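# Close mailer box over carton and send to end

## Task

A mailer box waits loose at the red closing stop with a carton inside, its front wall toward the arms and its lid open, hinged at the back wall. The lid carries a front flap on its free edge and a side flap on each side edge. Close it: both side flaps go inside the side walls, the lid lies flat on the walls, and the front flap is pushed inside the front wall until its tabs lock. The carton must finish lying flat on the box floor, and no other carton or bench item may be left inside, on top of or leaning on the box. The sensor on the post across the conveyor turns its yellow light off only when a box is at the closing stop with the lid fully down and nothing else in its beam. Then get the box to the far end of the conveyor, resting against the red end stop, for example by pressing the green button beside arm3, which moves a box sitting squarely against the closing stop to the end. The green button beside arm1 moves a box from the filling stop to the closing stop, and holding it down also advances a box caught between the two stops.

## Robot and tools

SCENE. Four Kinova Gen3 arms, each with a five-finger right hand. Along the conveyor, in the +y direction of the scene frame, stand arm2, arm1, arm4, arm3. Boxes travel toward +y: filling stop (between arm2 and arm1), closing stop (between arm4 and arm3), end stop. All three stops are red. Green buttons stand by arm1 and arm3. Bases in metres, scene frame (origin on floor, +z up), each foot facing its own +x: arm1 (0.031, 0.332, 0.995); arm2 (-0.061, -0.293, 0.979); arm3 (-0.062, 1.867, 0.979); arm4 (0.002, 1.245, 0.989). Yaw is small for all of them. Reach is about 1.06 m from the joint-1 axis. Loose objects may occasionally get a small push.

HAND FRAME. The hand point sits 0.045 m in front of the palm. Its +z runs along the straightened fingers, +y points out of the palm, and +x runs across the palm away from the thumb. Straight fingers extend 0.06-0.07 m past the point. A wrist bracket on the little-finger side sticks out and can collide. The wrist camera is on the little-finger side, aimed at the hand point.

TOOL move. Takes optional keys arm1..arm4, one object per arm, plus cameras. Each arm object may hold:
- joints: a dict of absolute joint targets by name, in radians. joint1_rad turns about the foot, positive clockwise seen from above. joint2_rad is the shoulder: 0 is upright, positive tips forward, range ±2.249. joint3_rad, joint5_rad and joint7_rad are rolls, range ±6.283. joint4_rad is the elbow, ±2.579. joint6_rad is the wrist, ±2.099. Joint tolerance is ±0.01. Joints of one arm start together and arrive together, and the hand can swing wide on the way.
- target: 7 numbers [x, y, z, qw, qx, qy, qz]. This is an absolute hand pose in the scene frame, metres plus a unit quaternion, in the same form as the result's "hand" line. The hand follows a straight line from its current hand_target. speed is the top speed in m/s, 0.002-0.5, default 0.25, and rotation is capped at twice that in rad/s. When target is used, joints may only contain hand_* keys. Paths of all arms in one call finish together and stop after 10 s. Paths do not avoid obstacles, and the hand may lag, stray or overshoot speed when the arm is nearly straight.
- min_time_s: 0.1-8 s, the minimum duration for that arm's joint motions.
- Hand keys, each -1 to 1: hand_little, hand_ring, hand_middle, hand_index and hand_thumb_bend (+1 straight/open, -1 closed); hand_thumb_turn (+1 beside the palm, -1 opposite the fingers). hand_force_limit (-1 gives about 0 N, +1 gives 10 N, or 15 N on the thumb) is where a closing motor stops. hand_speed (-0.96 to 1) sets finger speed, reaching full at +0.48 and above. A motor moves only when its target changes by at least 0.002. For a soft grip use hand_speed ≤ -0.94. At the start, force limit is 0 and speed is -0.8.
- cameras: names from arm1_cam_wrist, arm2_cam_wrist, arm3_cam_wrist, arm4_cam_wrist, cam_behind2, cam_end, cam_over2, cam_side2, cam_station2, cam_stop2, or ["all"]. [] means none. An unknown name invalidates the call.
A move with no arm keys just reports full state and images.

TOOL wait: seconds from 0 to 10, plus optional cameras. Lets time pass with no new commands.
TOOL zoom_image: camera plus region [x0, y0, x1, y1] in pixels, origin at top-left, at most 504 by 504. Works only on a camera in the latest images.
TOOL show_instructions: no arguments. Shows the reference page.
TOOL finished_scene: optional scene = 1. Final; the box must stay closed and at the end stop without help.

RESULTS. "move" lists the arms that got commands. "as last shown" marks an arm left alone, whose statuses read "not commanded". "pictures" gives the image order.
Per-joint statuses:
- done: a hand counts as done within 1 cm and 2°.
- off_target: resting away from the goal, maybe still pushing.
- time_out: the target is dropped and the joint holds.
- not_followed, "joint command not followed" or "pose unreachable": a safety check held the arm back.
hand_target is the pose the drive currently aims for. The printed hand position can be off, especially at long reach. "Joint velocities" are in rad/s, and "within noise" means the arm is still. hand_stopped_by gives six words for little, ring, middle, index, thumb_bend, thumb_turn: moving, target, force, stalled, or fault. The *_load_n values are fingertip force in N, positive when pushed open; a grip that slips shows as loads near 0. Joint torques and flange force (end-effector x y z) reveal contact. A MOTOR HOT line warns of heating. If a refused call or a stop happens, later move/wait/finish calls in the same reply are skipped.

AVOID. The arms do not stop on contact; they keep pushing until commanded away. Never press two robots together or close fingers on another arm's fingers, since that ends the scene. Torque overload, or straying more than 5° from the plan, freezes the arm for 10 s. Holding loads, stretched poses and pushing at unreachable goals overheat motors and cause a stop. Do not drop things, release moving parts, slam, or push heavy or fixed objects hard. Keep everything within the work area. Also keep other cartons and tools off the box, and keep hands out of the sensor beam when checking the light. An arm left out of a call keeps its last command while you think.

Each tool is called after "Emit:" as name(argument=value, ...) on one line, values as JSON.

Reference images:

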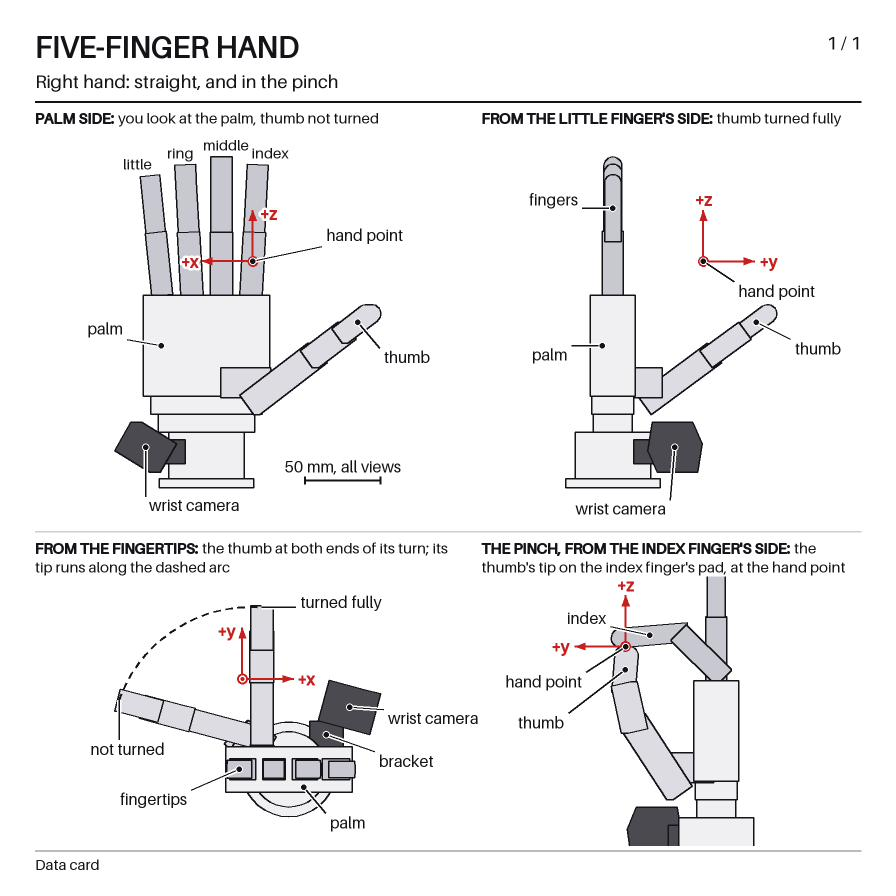

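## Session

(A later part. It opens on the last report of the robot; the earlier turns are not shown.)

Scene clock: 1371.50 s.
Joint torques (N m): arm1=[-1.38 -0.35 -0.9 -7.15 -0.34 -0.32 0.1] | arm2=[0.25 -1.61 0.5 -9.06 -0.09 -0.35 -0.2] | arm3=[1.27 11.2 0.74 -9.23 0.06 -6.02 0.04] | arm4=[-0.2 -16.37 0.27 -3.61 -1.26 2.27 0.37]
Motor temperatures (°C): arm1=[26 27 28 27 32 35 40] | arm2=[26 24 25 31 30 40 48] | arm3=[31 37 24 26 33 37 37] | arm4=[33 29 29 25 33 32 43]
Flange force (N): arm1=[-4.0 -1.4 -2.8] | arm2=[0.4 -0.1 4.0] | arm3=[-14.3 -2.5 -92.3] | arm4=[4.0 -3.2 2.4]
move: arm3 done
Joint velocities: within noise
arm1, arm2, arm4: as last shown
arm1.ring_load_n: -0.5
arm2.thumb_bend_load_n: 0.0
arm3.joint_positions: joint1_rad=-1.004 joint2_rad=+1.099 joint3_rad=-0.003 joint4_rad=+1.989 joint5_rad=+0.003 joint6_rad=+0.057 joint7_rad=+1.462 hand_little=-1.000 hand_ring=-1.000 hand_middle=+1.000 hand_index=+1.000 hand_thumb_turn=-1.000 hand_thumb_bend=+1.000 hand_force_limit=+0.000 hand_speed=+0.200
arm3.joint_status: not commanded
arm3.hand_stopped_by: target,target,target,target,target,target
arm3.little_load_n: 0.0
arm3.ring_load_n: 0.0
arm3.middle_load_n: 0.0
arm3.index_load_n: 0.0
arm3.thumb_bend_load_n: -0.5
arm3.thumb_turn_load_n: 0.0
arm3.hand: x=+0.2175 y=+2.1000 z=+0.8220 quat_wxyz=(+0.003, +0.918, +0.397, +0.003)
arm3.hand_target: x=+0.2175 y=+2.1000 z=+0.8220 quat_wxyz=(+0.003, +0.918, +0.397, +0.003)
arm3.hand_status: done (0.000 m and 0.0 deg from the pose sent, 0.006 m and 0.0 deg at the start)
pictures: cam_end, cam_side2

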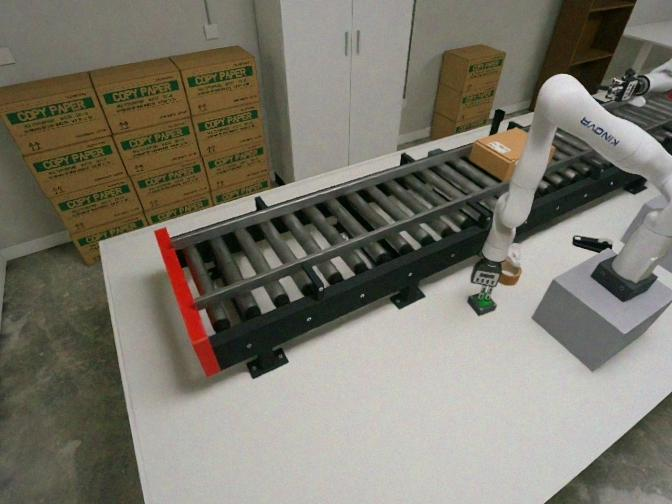

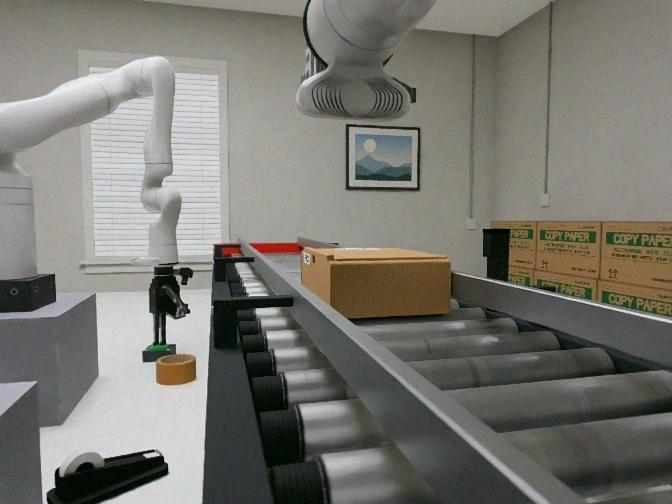

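Pressed; the box is moving. Raise the hand immediately.

Emit:
move(arm3={"target":[0.2175,2.10,0.87,0.003,0.918,0.397,0.003],"speed":0.15}, cameras=["cam_end"])

Emit:
wait(seconds=3, cameras=["cam_end"])

Scene clock: 1375.67 s.
Joint torques (N m): arm1=[-1.39 -0.32 -0.87 -7.12 -0.34 -0.32 0.11] | arm2=[0.21 -1.57 0.54 -9.09 -0.08 -0.35 -0.22] | arm3=[1.32 -15.57 0.81 -1.44 0.03 -0.28 0.03] | arm4=[-0.21 -16.42 0.28 -3.64 -1.25 2.25 0.34]
Motor temperatures (°C): arm1=[26 27 28 27 32 35 40] | arm2=[26 24 25 31 30 40 48] | arm3=[31 37 24 26 33 37 37] | arm4=[33 29 29 25 33 32 43]
Flange force (N): arm1=[-4.0 -1.3 -2.9] | arm2=[0.5 -0.1 4.1] | arm3=[-0.9 -3.0 -3.8] | arm4=[3.8 -3.3 2.4]
move: arm3 done
Joint velocities: within noise
arm1, arm2, arm4: as last shown
arm1.ring_load_n: 0.0
arm3.joint_positions: joint1_rad=-1.002 joint2_rad=+0.974 joint3_rad=-0.004 joint4_rad=+2.027 joint5_rad=+0.003 joint6_rad=+0.144 joint7_rad=+1.463 hand_little=-1.000 hand_ring=-1.000 hand_middle=+1.000 hand_index=+1.000 hand_thumb_turn=-1.000 hand_thumb_bend=+1.000 hand_force_limit=+0.000 hand_speed=+0.200
arm3.joint_status: not commanded
arm3.hand_stopped_by: target,target,target,target,target,target
arm3.little_load_n: 0.0
arm3.ring_load_n: 0.0
arm3.middle_load_n: 0.0
arm3.index_load_n: 0.0
arm3.thumb_bend_load_n: 0.0
arm3.thumb_turn_load_n: 0.0
arm3.hand: x=+0.2175 y=+2.1000 z=+0.8700 quat_wxyz=(+0.003, +0.918, +0.397, +0.003)
arm3.hand_target: x=+0.2175 y=+2.1000 z=+0.8700 quat_wxyz=(+0.003, +0.918, +0.397, +0.003)
arm3.hand_status: done (0.000 m and 0.0 deg from the pose sent, 0.048 m and 0.0 deg at the start)
arm4.thumb_turn_load_n: 0.5

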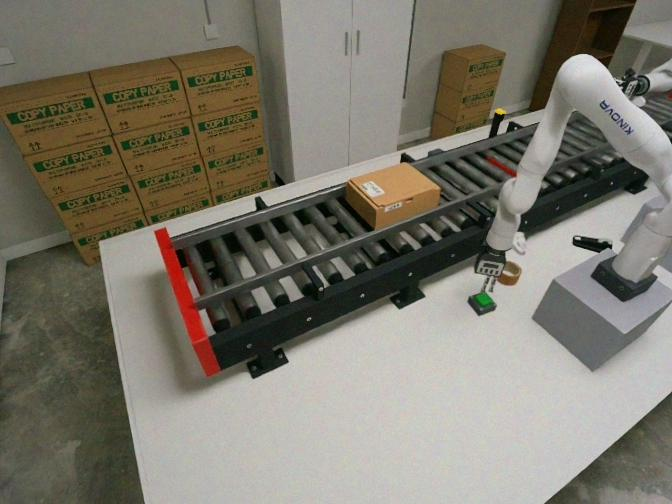

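Scene clock: 1378.67 s.
Joint torques (N m): arm1=[-1.43 -0.3 -0.88 -7.14 -0.31 -0.3 0.1] | arm2=[0.21 -1.62 0.51 -9.12 -0.09 -0.38 -0.22] | arm3=[1.28 -15.61 0.96 -1.35 0.08 -0.29 0.05] | arm4=[-0.2 -16.4 0.28 -3.62 -1.26 2.26 0.34]
Motor temperatures (°C): arm1=[26 27 28 27 32 35 40] | arm2=[26 24 25 31 30 40 47] | arm3=[31 37 24 26 33 37 37] | arm4=[33 29 29 25 33 32 43]
Flange force (N): arm1=[-4.0 -1.2 -2.7] | arm2=[0.4 -0.2 4.1] | arm3=[-0.5 -3.0 -3.7] | arm4=[3.9 -3.2 2.4]
Joint velocities: within noise
arm1.joint_positions: joint1_rad=+0.683 joint2_rad=-0.494 joint3_rad=-0.032 joint4_rad=+1.553 joint5_rad=-0.076 joint6_rad=+2.041 joint7_rad=-1.728 hand_little=+1.000 hand_ring=+1.000 hand_middle=+1.000 hand_index=+1.000 hand_thumb_turn=+1.000 hand_thumb_bend=+1.000 hand_force_limit=+0.000 hand_speed=-0.800
arm1.joint_status: not commanded
arm1.hand_stopped_by: target,target,target,target,target,target
arm1.little_load_n: 0.0
arm1.ring_load_n: 0.0
arm1.middle_load_n: -0.5
arm1.index_load_n: 0.0
arm1.thumb_bend_load_n: 0.0
arm1.thumb_turn_load_n: 0.0
arm1.hand: x=+0.1701 y=+0.3083 z=+1.4863 quat_wxyz=(-0.021, -0.348, -0.937, -0.020)
arm1.hand_target: x=+0.1701 y=+0.3083 z=+1.4863 quat_wxyz=(-0.021, -0.348, -0.937, -0.020)
arm1.hand_status: not commanded
arm2.joint_positions: joint1_rad=-0.434 joint2_rad=-0.363 joint3_rad=-0.120 joint4_rad=+1.537 joint5_rad=-0.061 joint6_rad=+1.933 joint7_rad=-2.051 hand_little=+1.000 hand_ring=+1.000 hand_middle=+1.000 hand_index=+1.000 hand_thumb_turn=+1.000 hand_thumb_bend=+1.000 hand_force_limit=+0.000 hand_speed=-0.800
arm2.joint_status: not commanded
arm2.hand_stopped_by: target,target,target,target,target,target
arm2.little_load_n: 0.0
arm2.ring_load_n: 0.0
arm2.middle_load_n: 0.0
arm2.index_load_n: 0.0
arm2.thumb_bend_load_n: 0.0
arm2.thumb_turn_load_n: 0.0
arm2.hand: x=+0.1101 y=-0.1672 z=+1.4577 quat_wxyz=(-0.007, -0.007, -1.000, -0.013)
arm2.hand_target: x=+0.1101 y=-0.1672 z=+1.4577 quat_wxyz=(-0.007, -0.007, -1.000, -0.013)
arm2.hand_status: not commanded
arm3.joint_positions: joint1_rad=-1.002 joint2_rad=+0.974 joint3_rad=-0.004 joint4_rad=+2.027 joint5_rad=+0.003 joint6_rad=+0.144 joint7_rad=+1.463 hand_little=-1.000 hand_ring=-1.000 hand_middle=+1.000 hand_index=+1.000 hand_thumb_turn=-1.000 hand_thumb_bend=+1.000 hand_force_limit=+0.000 hand_speed=+0.200
arm3.joint_status: not commanded
arm3.hand_stopped_by: target,target,target,target,target,target
arm3.little_load_n: 0.0
arm3.ring_load_n: 0.0
arm3.middle_load_n: 0.0
arm3.index_load_n: 0.0
arm3.thumb_bend_load_n: 0.0
arm3.thumb_turn_load_n: 0.0
arm3.hand: x=+0.2175 y=+2.1000 z=+0.8700 quat_wxyz=(+0.003, +0.918, +0.397, +0.003)
arm3.hand_target: x=+0.2175 y=+2.1000 z=+0.8700 quat_wxyz=(+0.003, +0.918, +0.397, +0.003)
arm3.hand_status: done (0.000 m and 0.0 deg from the pose sent, 0.048 m and 0.0 deg at the start)
arm4.joint_positions: joint1_rad=+0.488 joint2_rad=+0.928 joint3_rad=+0.020 joint4_rad=+1.699 joint5_rad=-1.199 joint6_rad=+1.790 joint7_rad=-2.036 hand_little=-1.000 hand_ring=+1.000 hand_middle=-1.000 hand_index=-1.000 hand_thumb_turn=-1.000 hand_thumb_bend=+1.000 hand_force_limit=+0.000 hand_speed=+0.200
arm4.joint_status: not commanded
arm4.hand_stopped_by: target,fault,target,target,target,target
arm4.little_load_n: 0.0
arm4.ring_load_n: 0.0
arm4.middle_load_n: 0.0
arm4.index_load_n: 0.0
arm4.thumb_bend_load_n: 0.0
arm4.thumb_turn_load_n: 0.0
arm4.hand: x=+0.5000 y=+1.3400 z=+1.2200 quat_wxyz=(+0.500, -0.500, -0.500, -0.500)
arm4.hand_target: x=+0.5000 y=+1.3400 z=+1.2200 quat_wxyz=(+0.500, -0.500, -0.500, -0.500)
arm4.hand_status: not commanded
wait: 3.00 s; at rest by 0.27 s

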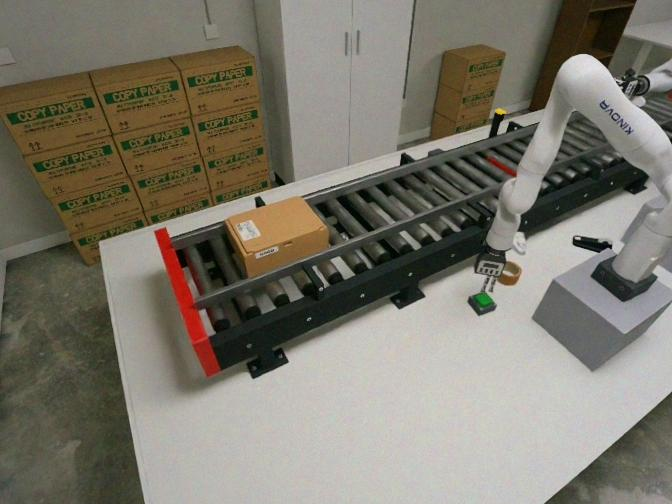

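Emit:
wait(seconds=4, cameras=["cam_end"])

Emit:
zoom_image(camera="cam_end", region=[130, 170, 370, 380])

Scene clock: 1384.90 s.
Joint torques (N m): arm1=[-1.4 -0.34 -0.9 -7.13 -0.33 -0.33 0.12] | arm2=[0.2 -1.57 0.55 -9.08 -0.05 -0.36 -0.22] | arm3=[1.25 -15.65 0.89 -1.36 0.03 -0.34 0.06] | arm4=[-0.19 -16.4 0.3 -3.59 -1.28 2.27 0.36]
Motor temperatures (°C): arm1=[26 27 28 27 32 35 40] | arm2=[26 24 25 31 30 40 47] | arm3=[31 37 24 26 33 37 37] | arm4=[33 29 29 25 33 32 43]
Flange force (N): arm1=[-4.0 -1.3 -2.9] | arm2=[0.5 0.0 4.1] | arm3=[-0.3 -2.9 -3.7] | arm4=[3.9 -3.1 2.3]
Joint velocities: within noise
arm1.joint_positions: joint1_rad=+0.683 joint2_rad=-0.494 joint3_rad=-0.032 joint4_rad=+1.553 joint5_rad=-0.076 joint6_rad=+2.041 joint7_rad=-1.728 hand_little=+1.000 hand_ring=+1.000 hand_middle=+1.000 hand_index=+1.000 hand_thumb_turn=+1.000 hand_thumb_bend=+1.000 hand_force_limit=+0.000 hand_speed=-0.800
arm1.joint_status: not commanded
arm1.hand_stopped_by: target,target,target,target,target,target
arm1.little_load_n: 0.0
arm1.ring_load_n: 0.0
arm1.middle_load_n: 0.0
arm1.index_load_n: 0.0
arm1.thumb_bend_load_n: 0.0
arm1.thumb_turn_load_n: 0.0
arm1.hand: x=+0.1701 y=+0.3083 z=+1.4863 quat_wxyz=(-0.021, -0.348, -0.937, -0.020)
arm1.hand_target: x=+0.1701 y=+0.3083 z=+1.4863 quat_wxyz=(-0.021, -0.348, -0.937, -0.020)
arm1.hand_status: not commanded
arm2.joint_positions: joint1_rad=-0.434 joint2_rad=-0.363 joint3_rad=-0.120 joint4_rad=+1.537 joint5_rad=-0.061 joint6_rad=+1.933 joint7_rad=-2.051 hand_little=+1.000 hand_ring=+1.000 hand_middle=+1.000 hand_index=+1.000 hand_thumb_turn=+1.000 hand_thumb_bend=+1.000 hand_force_limit=+0.000 hand_speed=-0.800
arm2.joint_status: not commanded
arm2.hand_stopped_by: target,target,target,target,target,target
arm2.little_load_n: 0.0
arm2.ring_load_n: 0.5
arm2.middle_load_n: 0.0
arm2.index_load_n: 0.0
arm2.thumb_bend_load_n: 0.0
arm2.thumb_turn_load_n: 0.0
arm2.hand: x=+0.1101 y=-0.1672 z=+1.4577 quat_wxyz=(-0.007, -0.007, -1.000, -0.013)
arm2.hand_target: x=+0.1101 y=-0.1672 z=+1.4577 quat_wxyz=(-0.007, -0.007, -1.000, -0.013)
arm2.hand_status: not commanded
arm3.joint_positions: joint1_rad=-1.002 joint2_rad=+0.974 joint3_rad=-0.004 joint4_rad=+2.027 joint5_rad=+0.003 joint6_rad=+0.144 joint7_rad=+1.463 hand_little=-1.000 hand_ring=-1.000 hand_middle=+1.000 hand_index=+1.000 hand_thumb_turn=-1.000 hand_thumb_bend=+1.000 hand_force_limit=+0.000 hand_speed=+0.200
arm3.joint_status: not commanded
arm3.hand_stopped_by: target,target,target,target,target,target
arm3.little_load_n: 0.0
arm3.ring_load_n: 0.0
arm3.middle_load_n: 0.0
arm3.index_load_n: 0.0
arm3.thumb_bend_load_n: -0.5
arm3.thumb_turn_load_n: 0.0
arm3.hand: x=+0.2175 y=+2.1000 z=+0.8700 quat_wxyz=(+0.003, +0.918, +0.397, +0.003)
arm3.hand_target: x=+0.2175 y=+2.1000 z=+0.8700 quat_wxyz=(+0.003, +0.918, +0.397, +0.003)
arm3.hand_status: done (0.000 m and 0.0 deg from the pose sent, 0.048 m and 0.0 deg at the start)
arm4.joint_positions: joint1_rad=+0.488 joint2_rad=+0.928 joint3_rad=+0.020 joint4_rad=+1.699 joint5_rad=-1.199 joint6_rad=+1.790 joint7_rad=-2.036 hand_little=-1.000 hand_ring=+1.000 hand_middle=-1.000 hand_index=-1.000 hand_thumb_turn=-1.000 hand_thumb_bend=+1.000 hand_force_limit=+0.000 hand_speed=+0.200
arm4.joint_status: not commanded
arm4.hand_stopped_by: target,fault,target,target,target,target
arm4.little_load_n: 0.0
arm4.ring_load_n: 0.0
arm4.middle_load_n: 0.0
arm4.index_load_n: 0.5
arm4.thumb_bend_load_n: 0.0
arm4.thumb_turn_load_n: 0.0
arm4.hand: x=+0.5000 y=+1.3400 z=+1.2200 quat_wxyz=(+0.500, -0.500, -0.500, -0.500)
arm4.hand_target: x=+0.5000 y=+1.3400 z=+1.2200 quat_wxyz=(+0.500, -0.500, -0.500, -0.500)
arm4.hand_status: not commanded
wait: 4.00 s; at rest from the start

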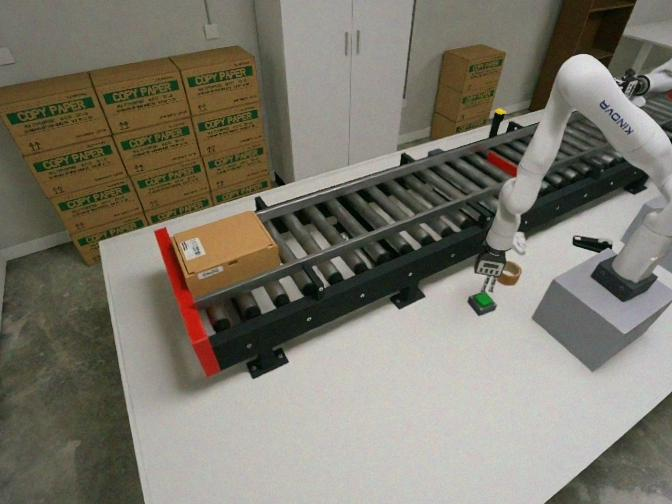

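Scaled by 2.100 from the camera's image (finer frame: 960x720).

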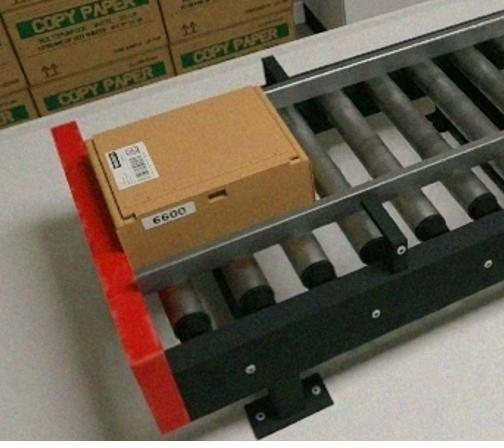

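Emit:
wait(seconds=2, cameras=["cam_end"])

Emit:
zoom_image(camera="cam_end", region=[150, 200, 290, 320])

Scene clock: 1390.30 s.
Joint torques (N m): arm1=[-1.4 -0.32 -0.86 -7.1 -0.31 -0.32 0.09] | arm2=[0.25 -1.58 0.51 -9.11 -0.1 -0.34 -0.24] | arm3=[1.29 -15.54 0.93 -1.41 0.06 -0.29 0.01] | arm4=[-0.2 -16.43 0.26 -3.65 -1.26 2.26 0.36]
Motor temperatures (°C): arm1=[26 27 28 27 32 35 40] | arm2=[26 24 25 31 30 40 47] | arm3=[31 37 24 26 33 37 37] | arm4=[33 29 29 25 33 32 43]
Flange force (N): arm1=[-4.0 -1.3 -3.0] | arm2=[0.4 -0.3 4.2] | arm3=[-0.7 -2.9 -3.9] | arm4=[3.8 -3.3 2.4]
Joint velocities: within noise
arm1.joint_positions: joint1_rad=+0.683 joint2_rad=-0.494 joint3_rad=-0.032 joint4_rad=+1.553 joint5_rad=-0.076 joint6_rad=+2.041 joint7_rad=-1.728 hand_little=+1.000 hand_ring=+1.000 hand_middle=+1.000 hand_index=+1.000 hand_thumb_turn=+1.000 hand_thumb_bend=+1.000 hand_force_limit=+0.000 hand_speed=-0.800
arm1.joint_status: not commanded
arm1.hand_stopped_by: target,target,target,target,target,target
arm1.little_load_n: 0.0
arm1.ring_load_n: 0.0
arm1.middle_load_n: 0.0
arm1.index_load_n: 0.0
arm1.thumb_bend_load_n: 0.0
arm1.thumb_turn_load_n: 0.0
arm1.hand: x=+0.1701 y=+0.3083 z=+1.4863 quat_wxyz=(-0.021, -0.348, -0.937, -0.020)
arm1.hand_target: x=+0.1701 y=+0.3083 z=+1.4863 quat_wxyz=(-0.021, -0.348, -0.937, -0.020)
arm1.hand_status: not commanded
arm2.joint_positions: joint1_rad=-0.434 joint2_rad=-0.363 joint3_rad=-0.120 joint4_rad=+1.537 joint5_rad=-0.061 joint6_rad=+1.933 joint7_rad=-2.051 hand_little=+1.000 hand_ring=+1.000 hand_middle=+1.000 hand_index=+1.000 hand_thumb_turn=+1.000 hand_thumb_bend=+1.000 hand_force_limit=+0.000 hand_speed=-0.800
arm2.joint_status: not commanded
arm2.hand_stopped_by: target,target,target,target,target,target
arm2.little_load_n: 0.0
arm2.ring_load_n: 0.0
arm2.middle_load_n: 0.0
arm2.index_load_n: 0.0
arm2.thumb_bend_load_n: 0.0
arm2.thumb_turn_load_n: 0.5
arm2.hand: x=+0.1101 y=-0.1672 z=+1.4577 quat_wxyz=(-0.007, -0.007, -1.000, -0.013)
arm2.hand_target: x=+0.1101 y=-0.1672 z=+1.4577 quat_wxyz=(-0.007, -0.007, -1.000, -0.013)
arm2.hand_status: not commanded
arm3.joint_positions: joint1_rad=-1.002 joint2_rad=+0.974 joint3_rad=-0.004 joint4_rad=+2.027 joint5_rad=+0.003 joint6_rad=+0.144 joint7_rad=+1.463 hand_little=-1.000 hand_ring=-1.000 hand_middle=+1.000 hand_index=+1.000 hand_thumb_turn=-1.000 hand_thumb_bend=+1.000 hand_force_limit=+0.000 hand_speed=+0.200
arm3.joint_status: not commanded
arm3.hand_stopped_by: target,target,target,target,target,target
arm3.little_load_n: 0.0
arm3.ring_load_n: 0.0
arm3.middle_load_n: 0.0
arm3.index_load_n: 0.0
arm3.thumb_bend_load_n: 0.0
arm3.thumb_turn_load_n: 0.0
arm3.hand: x=+0.2175 y=+2.1000 z=+0.8700 quat_wxyz=(+0.003, +0.918, +0.397, +0.003)
arm3.hand_target: x=+0.2175 y=+2.1000 z=+0.8700 quat_wxyz=(+0.003, +0.918, +0.397, +0.003)
arm3.hand_status: done (0.000 m and 0.0 deg from the pose sent, 0.048 m and 0.0 deg at the start)
arm4.joint_positions: joint1_rad=+0.488 joint2_rad=+0.928 joint3_rad=+0.020 joint4_rad=+1.699 joint5_rad=-1.199 joint6_rad=+1.790 joint7_rad=-2.036 hand_little=-1.000 hand_ring=+1.000 hand_middle=-1.000 hand_index=-1.000 hand_thumb_turn=-1.000 hand_thumb_bend=+1.000 hand_force_limit=+0.000 hand_speed=+0.200
arm4.joint_status: not commanded
arm4.hand_stopped_by: target,fault,target,target,target,target
arm4.little_load_n: 0.0
arm4.ring_load_n: 0.0
arm4.middle_load_n: 0.0
arm4.index_load_n: 0.0
arm4.thumb_bend_load_n: 0.0
arm4.thumb_turn_load_n: 0.0
arm4.hand: x=+0.5000 y=+1.3400 z=+1.2200 quat_wxyz=(+0.500, -0.500, -0.500, -0.500)
arm4.hand_target: x=+0.5000 y=+1.3400 z=+1.2200 quat_wxyz=(+0.500, -0.500, -0.500, -0.500)
arm4.hand_status: not commanded
wait: 2.00 s; at rest from the start

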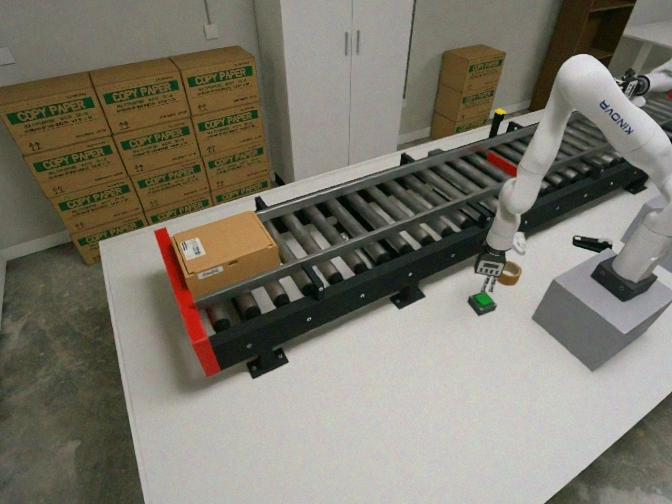

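Scaled by 3.600 from the camera's image (finer frame: 960x720).

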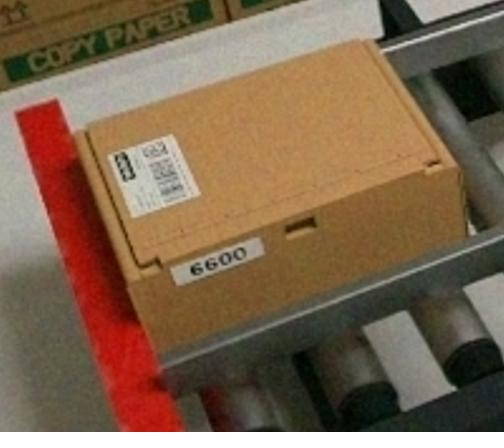

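The box is closed and stands against the end stop.

Emit:
finished_scene()

The scene is finished: the task was done.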